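# Rehang a T-shirt evenly on its hanger on the rack

## Task

The T-shirt currently dangles from its hanger by a single shoulder. Rehang it on that same hanger so that it sits about centred, with the hook passing out through the neck opening, each tip of the hanger tucked inside one shoulder, and the outer third of both hanger arms covered by the shirt. At the end, that hanger must hang level and motionless on the rail, roughly perpendicular to it. Every other hanger must still be on the rail. The rack is loose, so it must end up standing close to where it began.

## Robot and tools

Robot: two six-joint arms, left_arm and right_arm, each with a parallel two-finger gripper. Calibrated base positions in the scene frame: left_arm (-0.002, +0.358, +0.024) m, right_arm (+0.001, -0.241, +0.048) m, both with almost no rotation.

Scene frame: origin at table-top height, midway between the nominal bases. +x points out over the table, +z points up, and left_arm sits on the +y side. Arm names do not match image left and right. In a gripper's own frame the fingers point along +z and open along y.

Joint order, for every row and every per-joint list in results: waist, shoulder, elbow, wrist pitch, wrist yaw, wrist roll. The shoulder sign is flipped relative to the URDF. Ranges in URDF signs are: waist -2.618 to 3.054, shoulder 0 to 3.142 (so -3.142 to 0 in your numbers), elbow 0 to 3.142, wrist pitch -1.571 to 1.571, wrist yaw -1.571 to 1.571, wrist roll -2.094 to 2.094 rad. A joint's true end may sit up to 0.059 rad either side of these values.

Row format, shared by execute_actions and move: one flat list of 14 numbers, each in [-1, 1], covering both arms even when only one arm moves. The order is left waist, shoulder, elbow, wrist pitch, wrist yaw, wrist roll, left opening, then the same seven for right_arm. The six joint numbers are offsets, not poses. They count from the Joint targets shown in the latest result, and they are scaled so that 1.0 equals 1.202 rad (waist), 1.258 (shoulder), 1.238 (elbow), 2.073 (wrist pitch) and 2.022 (wrist yaw, wrist roll). The opening number is absolute: +1 fully open, -1 closed. To leave a gripper unchanged, send its current command again, because 0 means half-open. Sending zeros for an arm's joints keeps its current targets.

execute_actions(actions, cameras): actions is a list of actions. Each action is a list of at most 15 rows, and each row runs for one 1/30 s step. If there are fewer than 15 rows, the last row repeats until 15 steps have run, so one action takes 0.5 s. Every row inside an action is measured from the targets held at the start of that action, not from the row before it. Repeating the same offset in the next action therefore moves the joint further. The check is against the targets, not the last row. If an action would carry a joint more than 0.059 rad beyond its range, that action is rejected for both arms. If the first action fails this check, or any action is malformed, the whole call is rejected. An empty list simply reports the current state. cameras picks which images come back: omitted, null or ["all"] returns all of them, [] returns none, and an unknown name invalidates the call.

move(target, speed, blend, opening_speed, blocking, cameras): drives all joints together along smooth paths toward target. target is one 14-number row, or a list of up to 15 rows that differ only in their joint offsets. Every row in the list counts from the same Joint targets. speed, in rad/s from 0.01 to 2 (default 0.5), is the peak speed of whichever joint has the farthest to go; give one value, or one per target. blend (rad, default 0) rounds the corners between listed targets. opening_speed (0.2 or more per second, on the -1..1 scale) ramps the fingers; without it the opening is applied at once. With blocking=false the call returns after about 0.5 s while the motion continues, and other motion calls are refused until you wait or stop. A move follows no obstacles and will not avoid the other arm. Paths shorter than 0.5 s are stretched, and paths longer than 10 s end before reaching their targets. The "move:" line reports done, off_target (a joint more than 0.035 rad from its target), moving, held or fault, plus limits=held when steps were withheld, and names the worst joint of each arm that is off target. Neither done nor off_target tells you whether anything was touched.

wait(seconds 0 to 10, cameras): the arms hold their commands and any running move continues. stop(): brakes a running move, which needs some room to slow down. zoom_image(camera, region [x0, y0, x1, y1] in pixels, at most 504x504): enlarges part of the latest image from that camera. Cameras, all 672x504: cam_head_left, cam_head_right, cam_high, cam_low, cam_left_wrist, cam_right_wrist. read_manual(section) returns only licence texts. finished_scene(scene) takes the current scene's number (2 here), ends the task and cannot be undone, so call it only when the shirt stays in place without the robot.

Result lines: end_effector_position (m) and end_effector_quat_wxyz in the scene frame, giving the point between the finger pads about 1 cm behind the tips; this is less accurate at long reach. Joint positions and Joint velocities list each arm's six joints, then the finger gap in m (0.094 when fully open). Joint targets is the base that your next offsets count from. Tool commands shows the current gripper commands. grip_measured is the finger opening on the command scale; it reads slightly wide when empty. Joint torques include the arm's own weight, and joints 1 to 3 wrap at ±28 N m. Step readings list joint positions during actions, with HELD marking steps that were held back. "joint command not followed" means the clearance check changed the targets. "joint sent to its limit" means a joint was stopped at its end. MOTOR HOT appears from 75 °C. At 90 °C an OVER-TEMPERATURE FAULT folds that arm and leaves it idle for the rest of the task.

Limits: each step, a target may lead the measured angle by at most 0.202 (waist), 0.258 (shoulder), 0.238 (elbow), 0.573 (wrist pitch), 0.522 (wrist yaw and roll) rad. Targets that would shift the gripper more than 100 mm from where it is are scaled back. Large moves may therefore need several actions. Very small moves may not start at all.

Avoid: dropping the shirt or letting go of something while it is still moving; hitting, slamming or pressing hard, especially against the rack, which is free-standing and must not be shifted or tipped; arm-to-arm contact, which can end the task; anything falling off or being left off the table; knocking other hangers off the rail. Do not hold loads or stretched poses for long, or heat builds up. If an arm is blocked, command its targets back past its measured position so it stops pushing. Brief outside tugs on held items can occur.

Each tool is called after ">>>" as name(argument=value, ...) on one line, values as JSON.

## Session

>>> execute_actions(actions=[])

Scene clock: 0.00 s.
left_arm: end_effector_position=(+0.3798, +0.3566, +0.4303) grip_measured=+1.000 end_effector_quat_wxyz=(+0.705, +0.002, +0.709, -0.004) | right_arm: end_effector_position=(+0.3824, -0.2357, +0.4538) grip_measured=+1.000 end_effector_quat_wxyz=(+0.705, -0.004, +0.709, +0.002)
Joint names: [waist, shoulder, elbow, wrist pitch, wrist yaw, wrist roll]
Joint positions: left_arm=[0 -1.047 1.047 -0.006 0.004 -0.003 0.094] | right_arm=[0 -1.047 1.047 -0.005 0.005 -0.003 0.094]
Joint velocities: left_arm=[-0.012 -0.002 -0.012 0.007 -0.022 0.081 0] | right_arm=[0.007 -0.012 -0.022 -0.022 -0.007 0.022 0]
Joint torques (N m): no reading
Motor temperatures (°C): left_arm=[29 33 34 34 28 25 28] | right_arm=[26 31 31 32 29 29 28]
Heat: left arm: 34 °C; right arm: 32 °C.
Joint targets: left_arm=[0.000 -1.042 1.051 -0.011 0.000 0.001] | right_arm=[0.000 -1.038 1.062 0.008 0.000 0.001]
Tool commands: left_gripper/opening=+1.0 right_gripper/opening=+1.0

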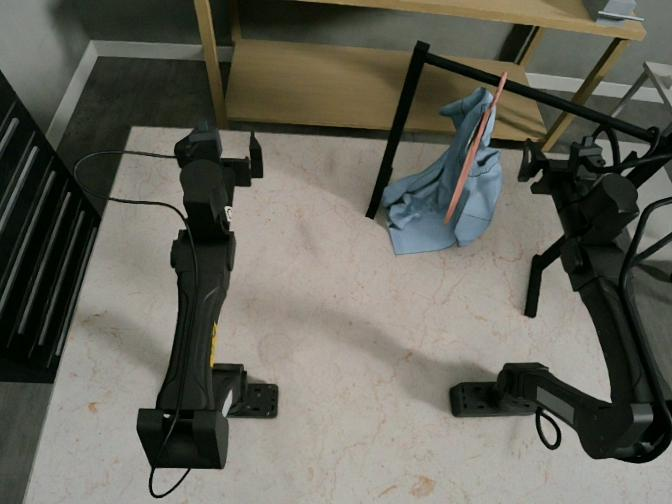

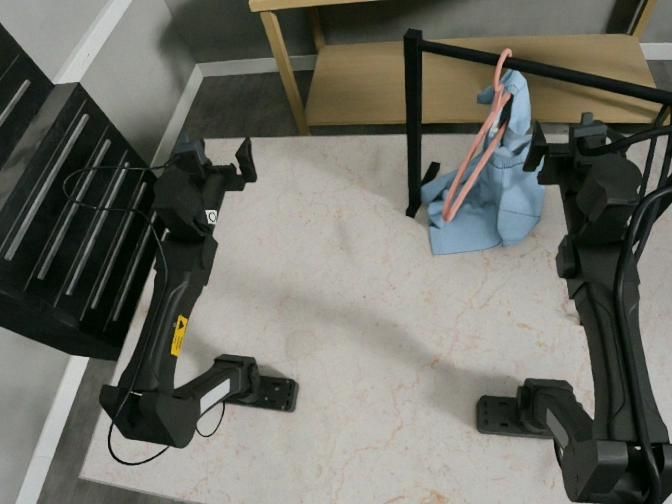

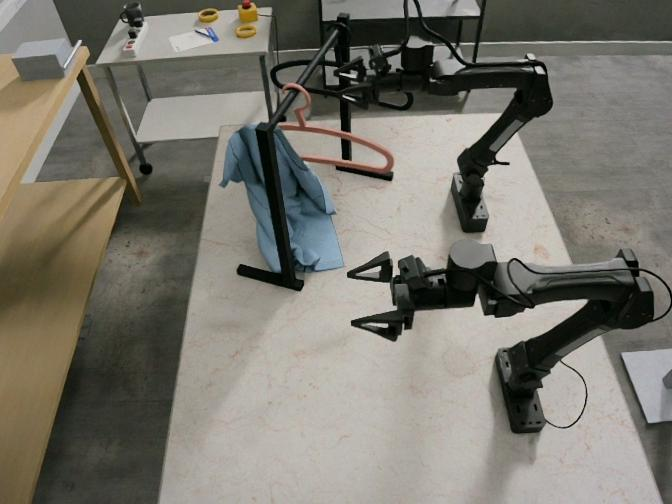

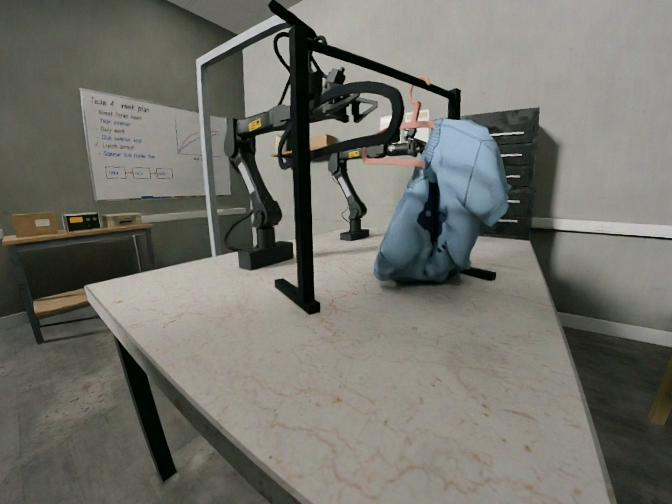

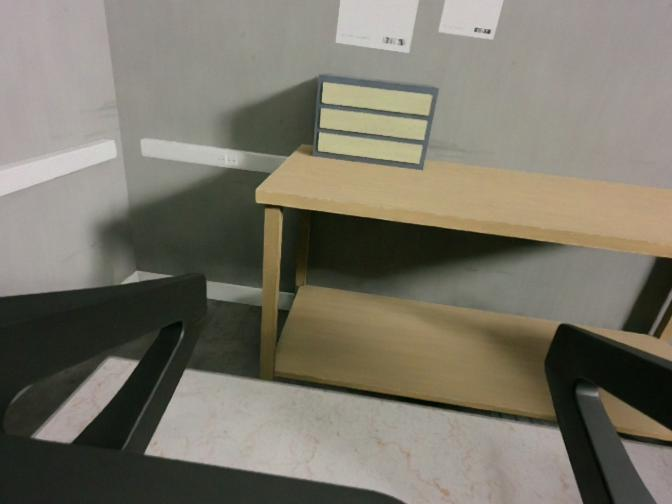

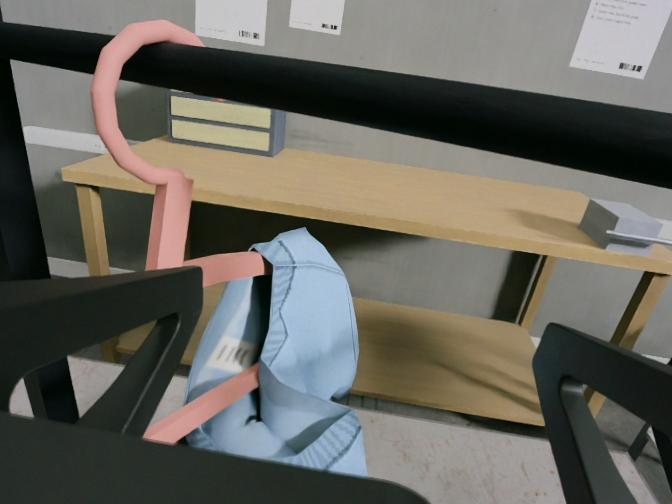

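>>> zoom_image(camera="cam_head_right", region=[390, 20, 670, 270])

>>> zoom_image(camera="cam_high", region=[190, 10, 420, 310])

>>> zoom_image(camera="cam_low", region=[270, 50, 530, 300])

>>> zoom_image(camera="cam_right_wrist", region=[50, 0, 450, 480])

>>> zoom_image(camera="cam_head_left", region=[350, 30, 600, 270])

Scaled by 1.800 from the camera's 672x504 image, which has a finer 960x720 frame.

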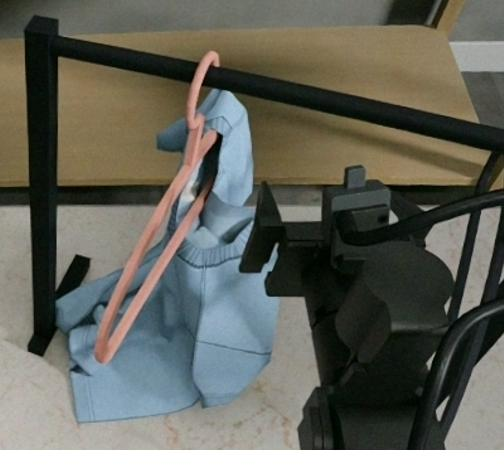

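Scaled by 1.680 from the camera's 672x504 image, which has a finer 960x720 frame.

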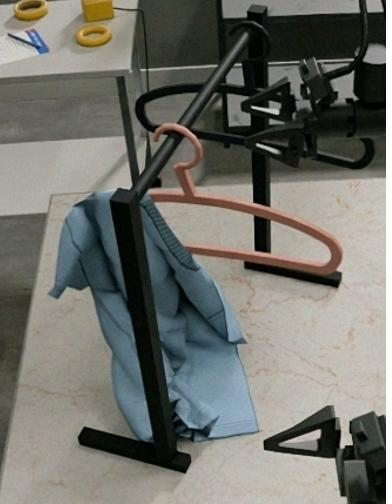

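Scaled by 1.938 from the camera's 672x504 image, which has a finer 960x720 frame.

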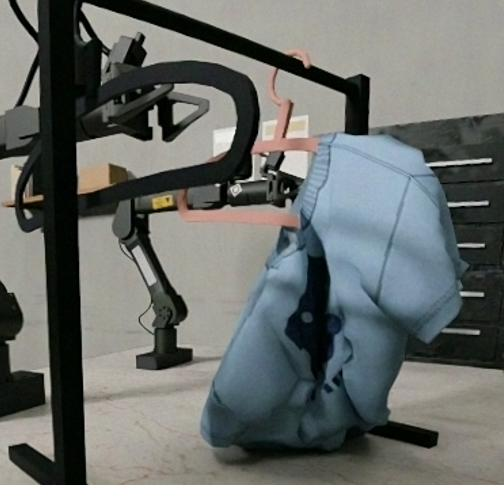

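Scaled by 1.050 from the camera's 672x504 image, which has a finer 960x720 frame.

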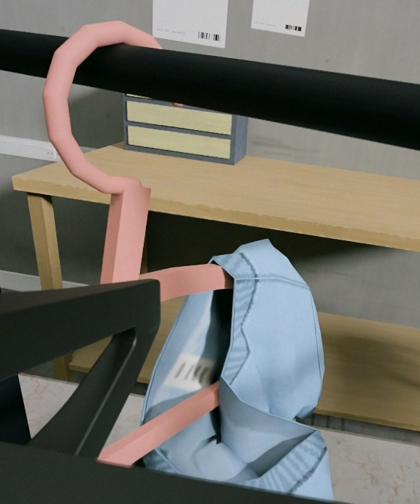

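Scaled by 2.016 from the camera's 672x504 image, which has a finer 960x720 frame.

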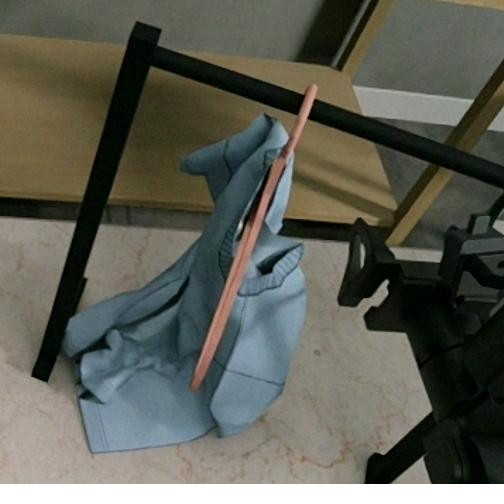

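>>> move(target=[-0.4, 0,0,0,0,0,1, 0,0,0,0,0,0,1])

Scene clock: 3.10 s.
left_arm: end_effector_position=(+0.3364, +0.1811, +0.4303) grip_measured=+1.000 end_effector_quat_wxyz=(+0.684, +0.170, +0.688, -0.171) | right_arm: end_effector_position=(+0.3824, -0.2357, +0.4538) grip_measured=+1.000 end_effector_quat_wxyz=(+0.705, -0.004, +0.709, +0.002)
Joint names: [waist, shoulder, elbow, wrist pitch, wrist yaw, wrist roll]
Joint positions: left_arm=[-0.479 -1.047 1.047 -0.006 0.003 -0.003 0.094] | right_arm=[0 -1.047 1.047 -0.005 0.005 -0.003 0.094]
Joint velocities: left_arm=[-0.007 0.002 -0.007 0.051 -0.037 -0.081 0] | right_arm=[-0.007 -0.002 0.002 0.022 -0.007 0.066 0]
Joint torques (N m): left_arm=[-0.01 2.48 9.22 1.89 0.03 0.03] | right_arm=[-0.02 2.99 7.66 1.42 0.02 -0.03]
Motor temperatures (°C): left_arm=[29 33 34 35 28 25 28] | right_arm=[26 31 31 33 29 29 28]
Heat: left arm: 35 °C; right arm: 33 °C.
Joint targets: left_arm=[-0.481 -1.042 1.051 -0.011 0.000 0.001] | right_arm=[0.000 -1.038 1.062 0.008 0.000 0.001]
move: done

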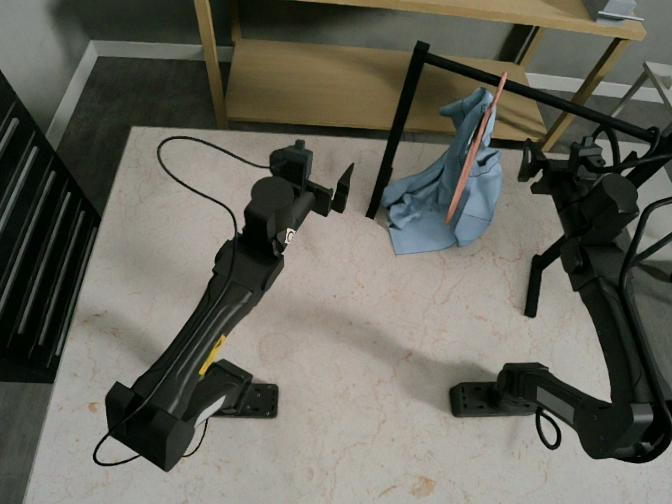

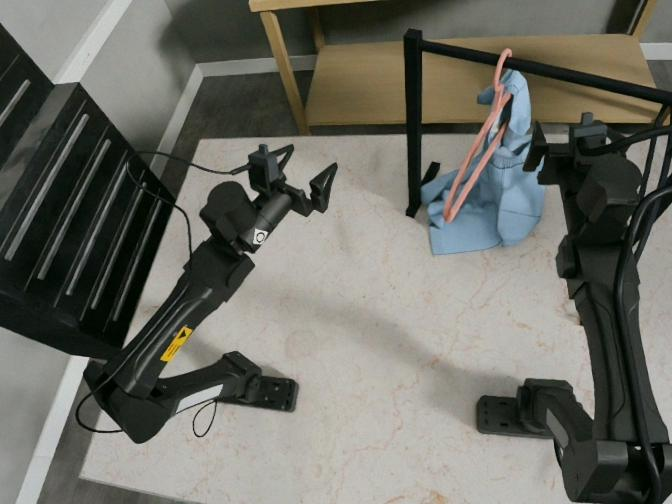

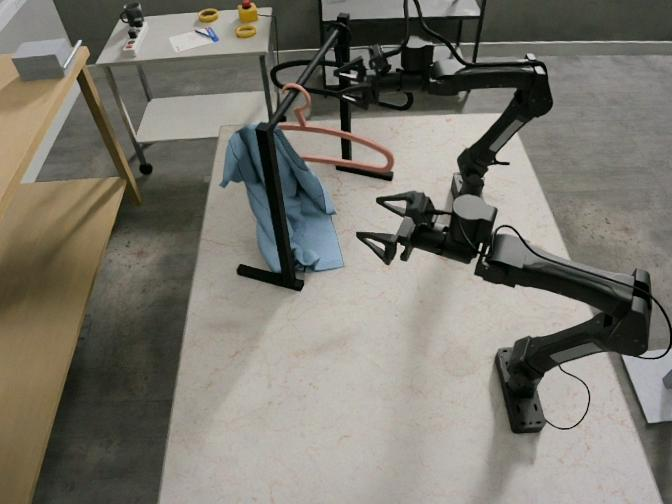

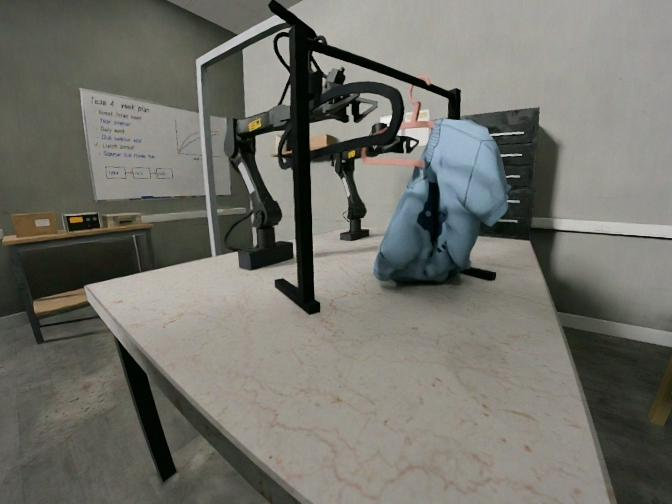

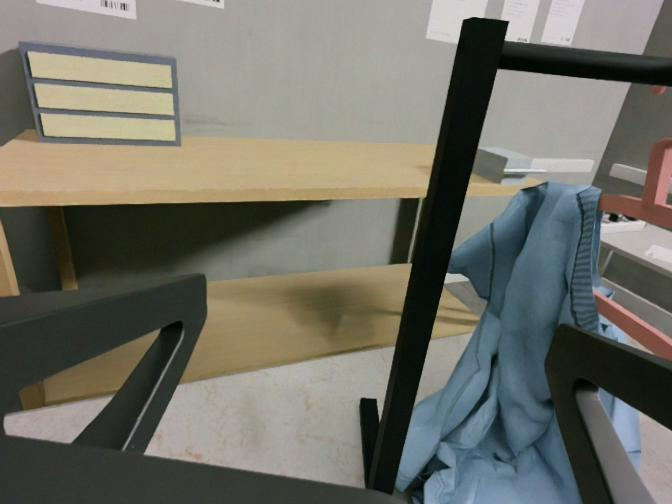

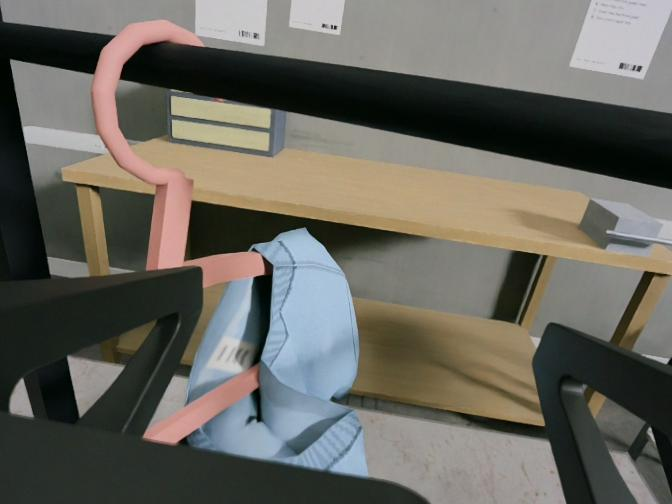

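>>> move(target=[0,0,0,0,0.25,0,1, 0,0,0,0,0,0,1], cameras=["cam_left_wrist"])

>>> zoom_image(camera="cam_left_wrist", region=[200, 0, 671, 503])

Scene clock: 5.80 s.
left_arm: end_effector_position=(+0.2785, +0.1166, +0.4305) grip_measured=+1.000 end_effector_quat_wxyz=(+0.622, +0.331, +0.627, -0.333) | right_arm: end_effector_position=(+0.3824, -0.2357, +0.4538) grip_measured=+1.000 end_effector_quat_wxyz=(+0.705, -0.004, +0.709, +0.002)
Joint names: [waist, shoulder, elbow, wrist pitch, wrist yaw, wrist roll]
Joint positions: left_arm=[-0.479 -1.047 1.047 -0.006 0.494 -0.003 0.094] | right_arm=[0 -1.047 1.047 -0.005 0.005 -0.003 0.094]
Joint velocities: left_arm=[-0.012 0.002 -0.007 -0.081 -0.051 0.022 0] | right_arm=[0.002 0.007 0.002 -0.022 0.007 -0.081 0]
Joint torques (N m): left_arm=[-0.16 2.62 9.32 1.75 0.13 0.04] | right_arm=[-0.03 2.99 7.68 1.42 0.01 -0.03]
Motor temperatures (°C): left_arm=[29 33 34 36 28 25 28] | right_arm=[26 31 31 34 29 29 28]
Heat: left arm: 36 °C; right arm: 34 °C.
Joint targets: left_arm=[-0.481 -1.042 1.051 -0.011 0.505 0.001] | right_arm=[0.000 -1.038 1.062 0.008 0.000 0.001]
move: done
Images, in order (width x height): cam_left_wrist 672x504.

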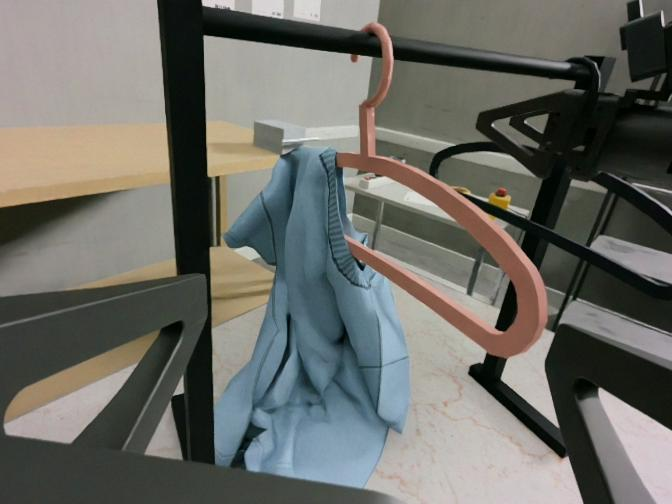

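Scaled by 1.002 from the camera's 672x504 image, which has a finer 960x720 frame.

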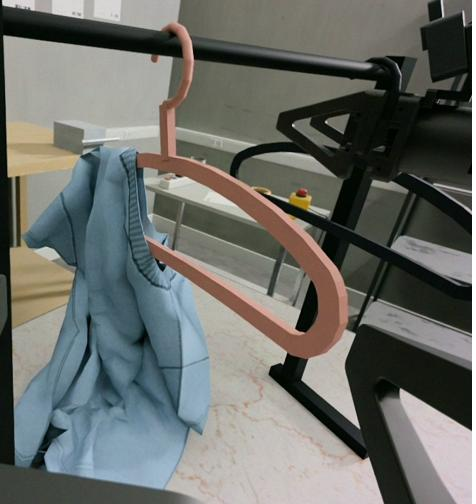

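>>> move(target=[0,0,0,0,0,0,1, 0.05,0.142,0.1,-0.39,0,0,1], cameras=["cam_right_wrist","cam_left_wrist","cam_head_right"])

>>> zoom_image(camera="cam_right_wrist", region=[0, 0, 500, 500])

Scene clock: 11.20 s.
left_arm: end_effector_position=(+0.2788, +0.1168, +0.4305) grip_measured=+1.000 end_effector_quat_wxyz=(+0.622, +0.330, +0.627, -0.332) | right_arm: end_effector_position=(+0.2871, -0.2212, +0.3731) grip_measured=+1.000 end_effector_quat_wxyz=(+0.509, -0.029, +0.860, +0.014)
Joint names: [waist, shoulder, elbow, wrist pitch, wrist yaw, wrist roll]
Joint positions: left_arm=[-0.479 -1.047 1.047 -0.006 0.492 -0.003 0.094] | right_arm=[0.054 -0.87 1.146 -0.779 0.005 -0.003 0.094]
Joint velocities: left_arm=[0.007 -0.002 0.007 0.051 -0.022 -0.051 0] | right_arm=[0.002 -0.027 -0.007 -0.022 -0.066 0.022 0]
Joint torques (N m): left_arm=[-0.09 2.56 9.1 1.8 0.09 0.05] | right_arm=[0.39 0.99 8.92 1.06 0.01 -0.03]
Motor temperatures (°C): left_arm=[29 33 34 37 28 25 27] | right_arm=[26 31 32 35 29 29 28]
Heat: left arm: 37 °C; right arm: 35 °C.
Joint targets: left_arm=[-0.481 -1.042 1.051 -0.011 0.505 0.001] | right_arm=[0.060 -0.859 1.186 -0.800 0.000 0.001]
move: off_target (right_arm); right_arm: the elbow is farthest, 0.040 rad from its target
Images, in order (width x height): cam_head_right 672x504, cam_left_wrist 672x504, cam_right_wrist 672x504.

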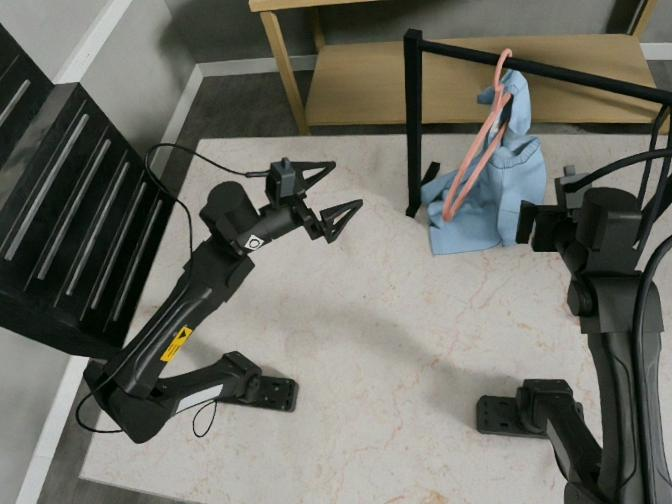

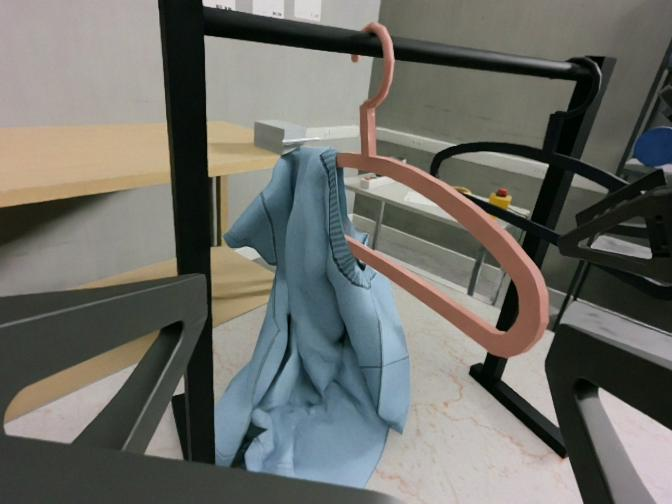

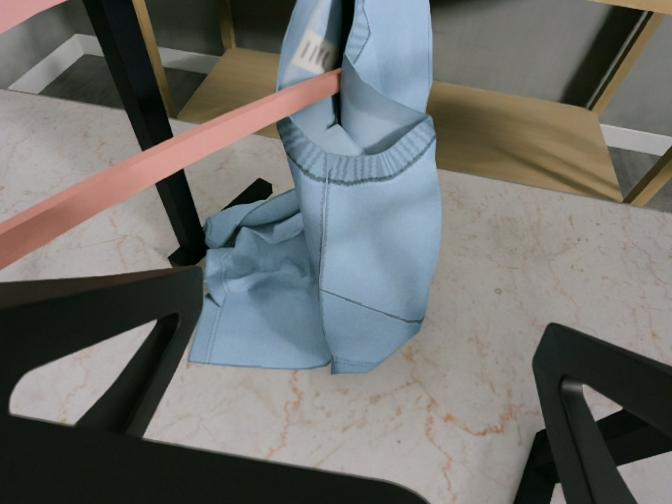

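Scaled by 1.008 from the camera's 672x504 image, which has a finer 960x720 frame.

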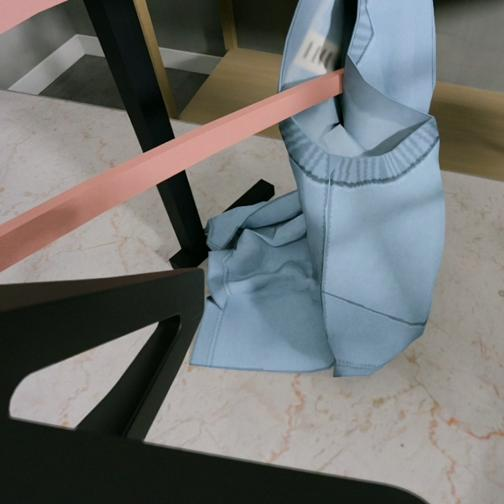

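>>> move(target=[0,0,0,0,0,0,1, 0.034,-0.649,0.605,-0.216,0,0.776,0.3], cameras=["cam_right_wrist","cam_left_wrist","cam_head_right"])

Scene clock: 17.67 s.
left_arm: end_effector_position=(+0.2788, +0.1168, +0.4305) grip_measured=+1.000 end_effector_quat_wxyz=(+0.622, +0.330, +0.627, -0.332) | right_arm: end_effector_position=(+0.4026, -0.1951, +0.3325) grip_measured=+0.302 end_effector_quat_wxyz=(+0.185, +0.640, +0.716, +0.209)
Joint names: [waist, shoulder, elbow, wrist pitch, wrist yaw, wrist roll]
Joint positions: left_arm=[-0.479 -1.047 1.047 -0.006 0.492 -0.003 0.094] | right_arm=[0.096 -1.668 1.893 -1.23 -0.004 1.568 0.061]
Joint velocities: left_arm=[-0.002 -0.007 -0.022 -0.066 -0.007 0.037 0] | right_arm=[-0.022 0.007 0.002 -0.037 -0.007 -0.051 0.001]
Joint torques (N m): left_arm=[-0.2 2.52 9.35 1.77 0.12 0.05] | right_arm=[0.38 6.41 8.81 0.68 0.01 0.01]
Motor temperatures (°C): left_arm=[29 33 35 38 28 25 27] | right_arm=[26 31 32 35 29 29 28]
Heat: left arm: 38 °C; right arm: 35 °C.
Joint targets: left_arm=[-0.481 -1.042 1.051 -0.011 0.505 0.001] | right_arm=[0.101 -1.676 1.935 -1.248 0.000 1.570]
move: off_target (right_arm); right_arm: the elbow is farthest, 0.042 rad from its target
Images, in order (width x height): cam_head_right 672x504, cam_left_wrist 672x504, cam_right_wrist 672x504.

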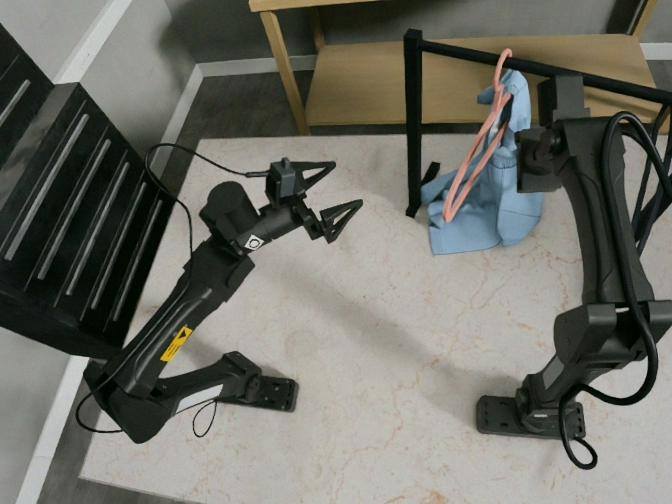

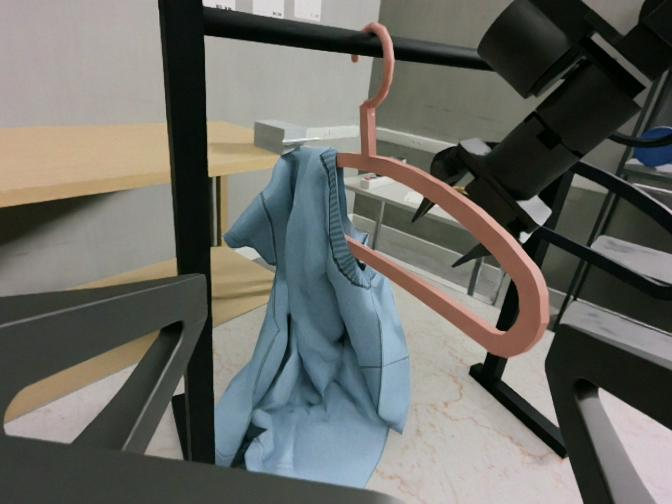

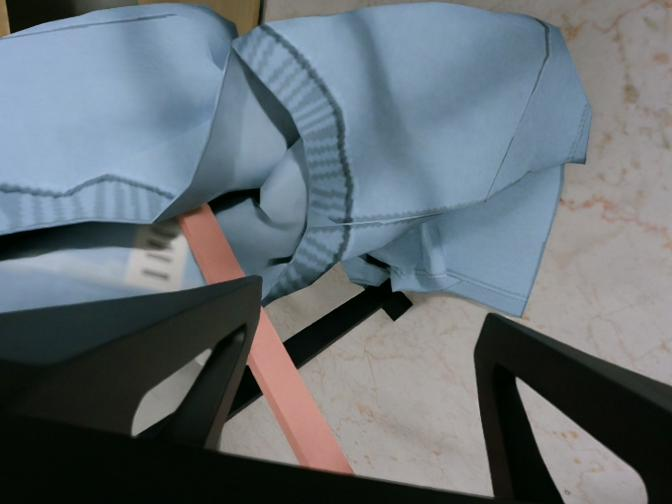

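>>> move(target=[[0,0,0,0,0,0,1, 0,-0.058,0.116,-0.023,0,0,0.3],[0,0,0,0,0,0,1, 0,-0.119,-0.07,0.126,0,0,0.3]], speed=0.3, cameras=["cam_right_wrist","cam_left_wrist","cam_head_right"])

Scene clock: 20.53 s.
left_arm: end_effector_position=(+0.2788, +0.1168, +0.4305) grip_measured=+1.000 end_effector_quat_wxyz=(+0.622, +0.330, +0.627, -0.332) | right_arm: end_effector_position=(+0.4631, -0.1851, +0.2840) grip_measured=+0.302 end_effector_quat_wxyz=(+0.191, +0.636, +0.716, +0.217)
Joint names: [waist, shoulder, elbow, wrist pitch, wrist yaw, wrist roll]
Joint positions: left_arm=[-0.479 -1.047 1.047 -0.006 0.492 -0.003 0.094] | right_arm=[0.103 -1.822 1.857 -1.021 -0.004 1.569 0.061]
Joint velocities: left_arm=[0.012 -0.002 -0.012 0.037 0.037 -0.081 0] | right_arm=[-0.007 -0.002 -0.012 -0.007 -0.051 -0.007 -0.001]
Joint torques (N m): left_arm=[-0.29 2.52 9.28 1.79 0.14 0.04] | right_arm=[-0.18 8.7 5.48 1.17 0 0.03]
Motor temperatures (°C): left_arm=[29 33 35 39 28 25 27] | right_arm=[26 31 32 35 29 29 28]
Heat: left arm: 39 °C; right arm: 35 °C.
Joint targets: left_arm=[-0.481 -1.042 1.051 -0.011 0.505 0.001] | right_arm=[0.101 -1.825 1.848 -0.987 0.000 1.570]
move: done
Images, in order (width x height): cam_head_right 672x504, cam_left_wrist 672x504, cam_right_wrist 672x504.

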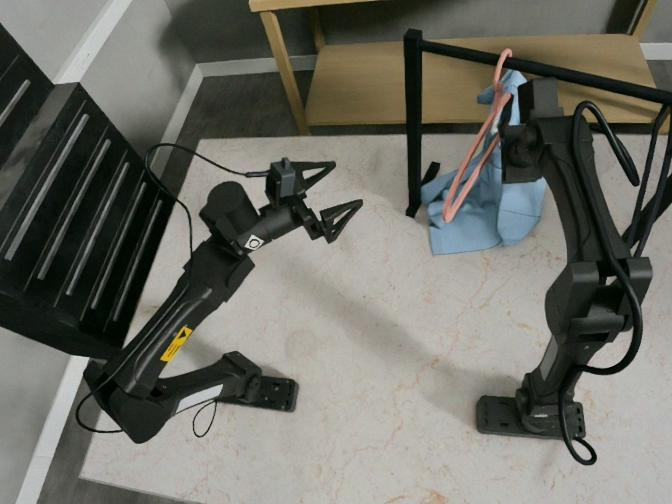

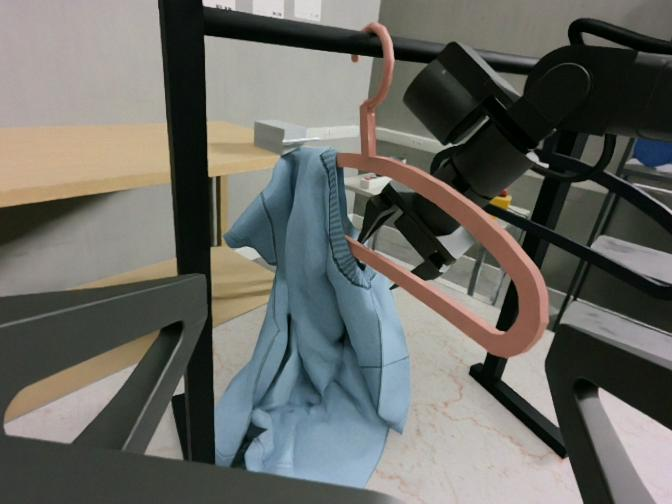

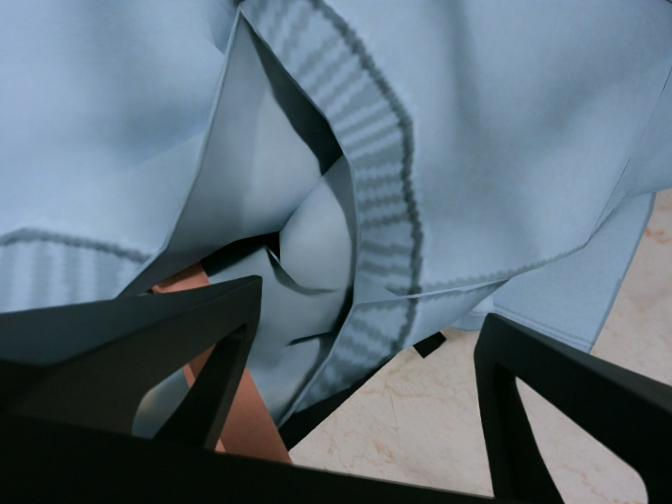

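>>> move(target=[0,0,0,0,0,0,1, 0,-0.029,-0.041,0.032,0,0,0.3], speed=0.2, cameras=["cam_right_wrist","cam_left_wrist"])

Scene clock: 21.83 s.
left_arm: end_effector_position=(+0.2788, +0.1168, +0.4305) grip_measured=+1.000 end_effector_quat_wxyz=(+0.622, +0.330, +0.627, -0.332) | right_arm: end_effector_position=(+0.4731, -0.1840, +0.2606) grip_measured=+0.302 end_effector_quat_wxyz=(+0.187, +0.637, +0.717, +0.212)
Joint names: [waist, shoulder, elbow, wrist pitch, wrist yaw, wrist roll]
Joint positions: left_arm=[-0.479 -1.047 1.047 -0.006 0.492 -0.003 0.094] | right_arm=[0.103 -1.853 1.809 -0.953 -0.004 1.569 0.061]
Joint velocities: left_arm=[-0.012 0.017 0.002 -0.051 0.007 -0.037 0] | right_arm=[0.007 -0.002 -0.002 -0.022 0.007 -0.037 0]
Joint torques (N m): left_arm=[-0.25 2.61 9.18 1.75 0.1 0.04] | right_arm=[-0.17 8.65 5.38 1.16 0.01 0.02]
Motor temperatures (°C): left_arm=[29 33 35 39 28 25 27] | right_arm=[26 31 32 35 29 29 28]
Heat: left arm: 39 °C; right arm: 35 °C.
Joint targets: left_arm=[-0.481 -1.042 1.051 -0.011 0.505 0.001] | right_arm=[0.101 -1.862 1.797 -0.921 0.000 1.570]
move: done
Images, in order (width x height): cam_left_wrist 672x504, cam_right_wrist 672x504.

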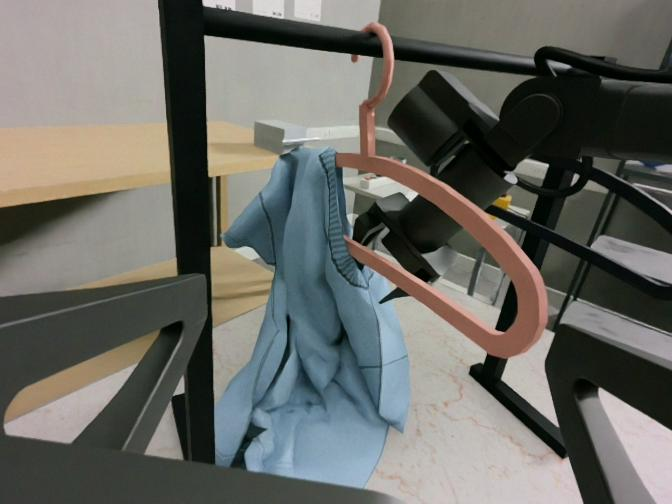

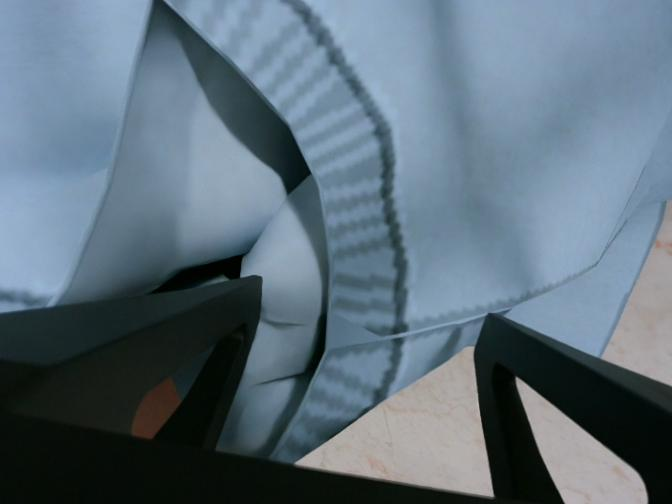

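>>> move(target=[0,0,0,0,0,0,1, 0,-0.014,-0.023,0.018,0,0,0.3], speed=0.2, cameras=["cam_right_wrist"])

>>> move(target=[0,0,0,0,0,0,1, 0,0,0,0,0,0,-1], opening_speed=1, cameras=["cam_right_wrist","cam_left_wrist"])

Scene clock: 22.93 s.
left_arm: end_effector_position=(+0.2788, +0.1168, +0.4305) grip_measured=+1.000 end_effector_quat_wxyz=(+0.622, +0.330, +0.627, -0.332) | right_arm: end_effector_position=(+0.4777, -0.1834, +0.2490) grip_measured=+0.302 end_effector_quat_wxyz=(+0.186, +0.637, +0.718, +0.211)
Joint names: [waist, shoulder, elbow, wrist pitch, wrist yaw, wrist roll]
Joint positions: left_arm=[-0.479 -1.047 1.047 -0.006 0.492 -0.003 0.094] | right_arm=[0.103 -1.867 1.783 -0.917 -0.004 1.569 0.061]
Joint velocities: left_arm=[0.017 -0.007 0.022 0.081 -0.007 0.007 0] | right_arm=[0.007 -0.002 -0.007 0.022 -0.066 -0.037 0]
Joint torques (N m): left_arm=[-0.24 2.29 9.28 1.78 0.08 0.02] | right_arm=[-0.14 8.57 5.3 1.14 0.01 0.02]
Motor temperatures (°C): left_arm=[29 33 35 39 28 25 27] | right_arm=[26 31 32 35 29 29 28]
Heat: left arm: 39 °C; right arm: 35 °C.
Joint targets: left_arm=[-0.481 -1.042 1.051 -0.011 0.505 0.001] | right_arm=[0.101 -1.879 1.769 -0.883 0.000 1.570]
move: done
Images, in order (width x height): cam_right_wrist 672x504.

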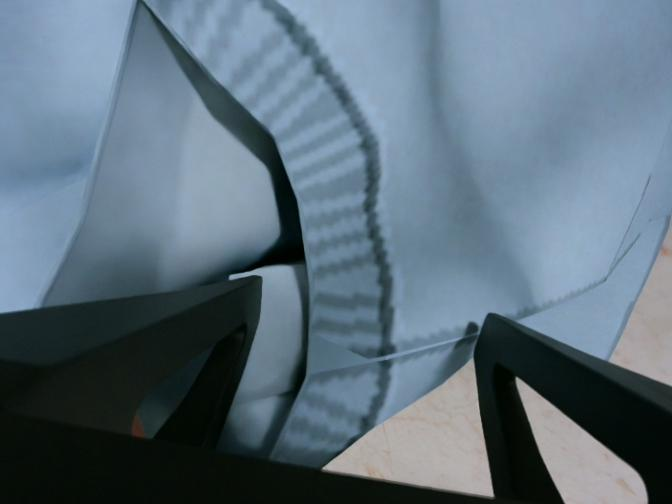

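Scene clock: 24.43 s.
left_arm: end_effector_position=(+0.2788, +0.1168, +0.4305) grip_measured=+1.000 end_effector_quat_wxyz=(+0.622, +0.330, +0.627, -0.332) | right_arm: end_effector_position=(+0.4783, -0.1834, +0.2494) grip_measured=-0.983 end_effector_quat_wxyz=(+0.187, +0.637, +0.717, +0.212)
Joint names: [waist, shoulder, elbow, wrist pitch, wrist yaw, wrist roll]
Joint positions: left_arm=[-0.479 -1.047 1.047 -0.006 0.492 -0.003 0.094] | right_arm=[0.103 -1.867 1.783 -0.914 -0.004 1.569 0.001]
Joint velocities: left_arm=[-0.017 0.002 -0.007 -0.051 0.022 -0.037 0] | right_arm=[-0.002 -0.002 -0.012 -0.081 -0.037 -0.007 -0.001]
Joint torques (N m): left_arm=[0.01 2.62 9.24 1.79 0.09 0.02] | right_arm=[-0.16 8.55 5.3 1.12 0 0.02]
Motor temperatures (°C): left_arm=[29 33 35 39 28 25 27] | right_arm=[26 31 32 35 29 29 28]
Heat: left arm: 39 °C; right arm: 35 °C.
Joint targets: left_arm=[-0.481 -1.042 1.051 -0.011 0.505 0.001] | right_arm=[0.101 -1.879 1.769 -0.883 0.000 1.570]
move: done
Images, in order (width x height): cam_left_wrist 672x504, cam_right_wrist 672x504.

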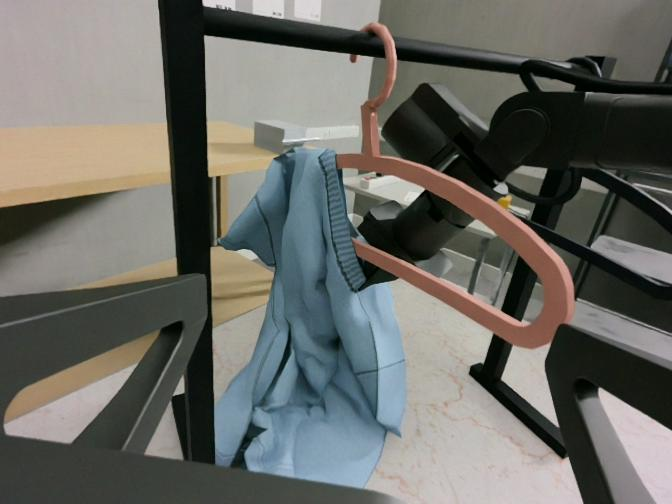

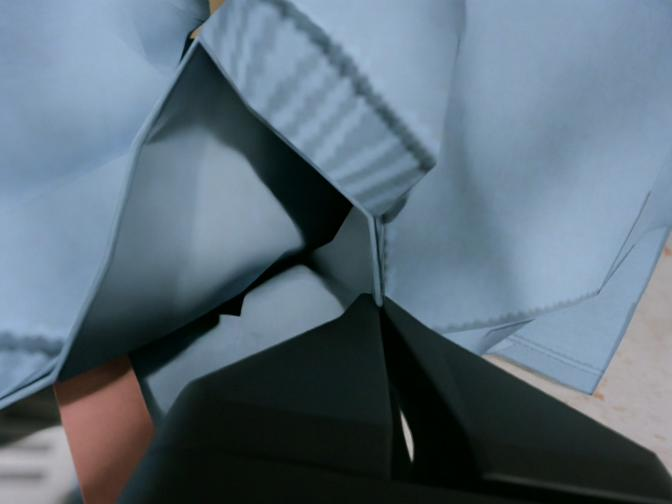

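>>> move(target=[0.317,0,0,0,0.17,0,1, 0.06,0.279,-0.166,-0.06,0,0,-1], speed=0.25)

Scene clock: 27.67 s.
left_arm: end_effector_position=(+0.3052, +0.1928, +0.4307) grip_measured=+1.000 end_effector_quat_wxyz=(+0.628, +0.320, +0.632, -0.323) | right_arm: end_effector_position=(+0.3958, -0.1666, +0.2902) grip_measured=-0.983 end_effector_quat_wxyz=(+0.188, +0.611, +0.734, +0.229)
Joint names: [waist, shoulder, elbow, wrist pitch, wrist yaw, wrist roll]
Joint positions: left_arm=[-0.104 -1.047 1.047 -0.006 0.836 -0.003 0.094] | right_arm=[0.168 -1.561 1.579 -0.987 -0.004 1.569 0.001]
Joint velocities: left_arm=[-0.002 0.012 -0.022 -0.022 -0.022 -0.007 0] | right_arm=[-0.007 -0.012 0.012 0.037 0.007 0.037 -0.001]
Joint torques (N m): left_arm=[0.55 2.5 9.21 1.69 0.11 0] | right_arm=[0.38 9.43 5.11 0.7 0 0.02]
Motor temperatures (°C): left_arm=[29 33 35 39 28 25 27] | right_arm=[26 32 32 35 29 29 28]
Heat: left arm: 39 °C; right arm: 35 °C.
Joint targets: left_arm=[-0.100 -1.042 1.051 -0.011 0.849 0.001] | right_arm=[0.173 -1.529 1.564 -1.008 0.000 1.570]
move: done

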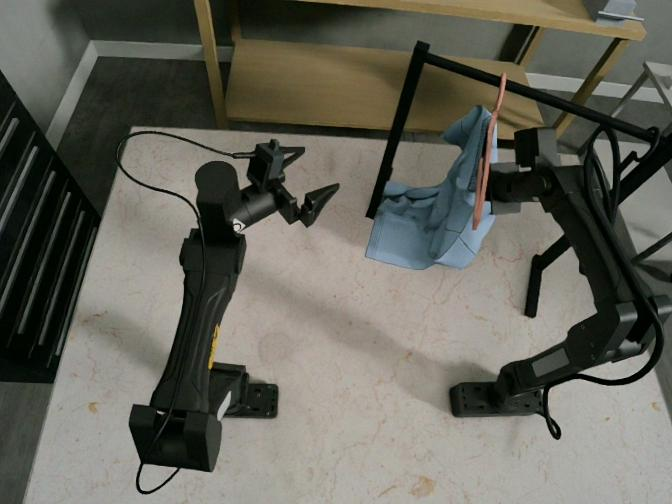

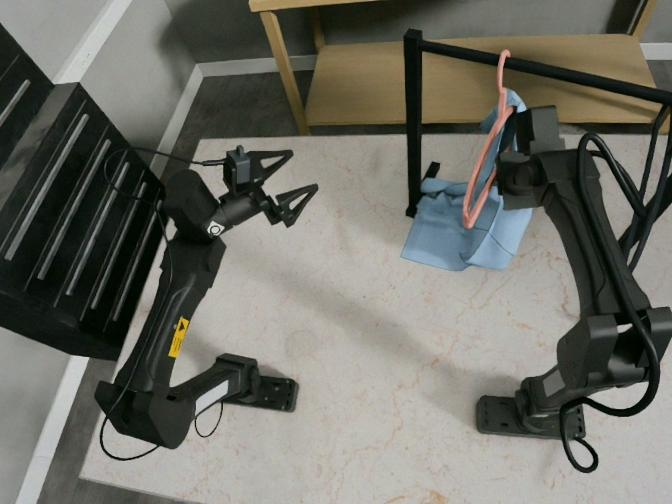

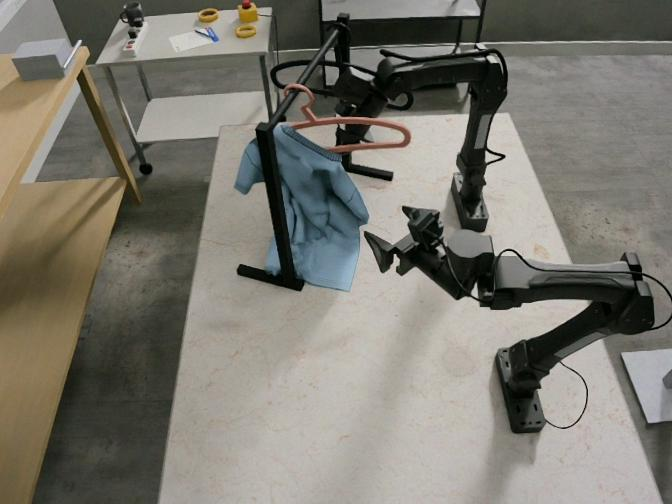

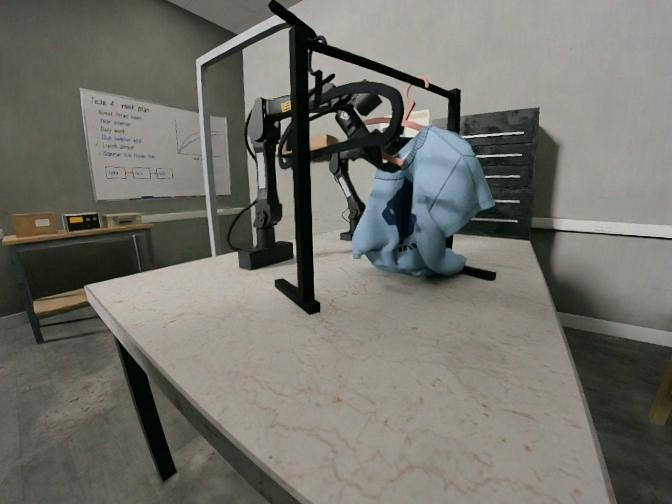

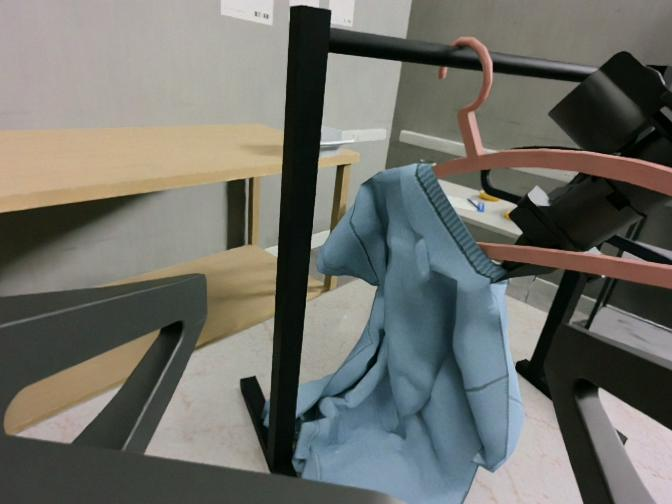

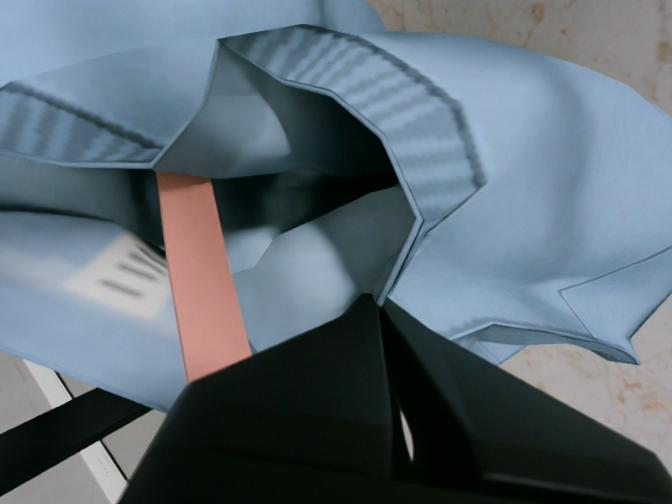

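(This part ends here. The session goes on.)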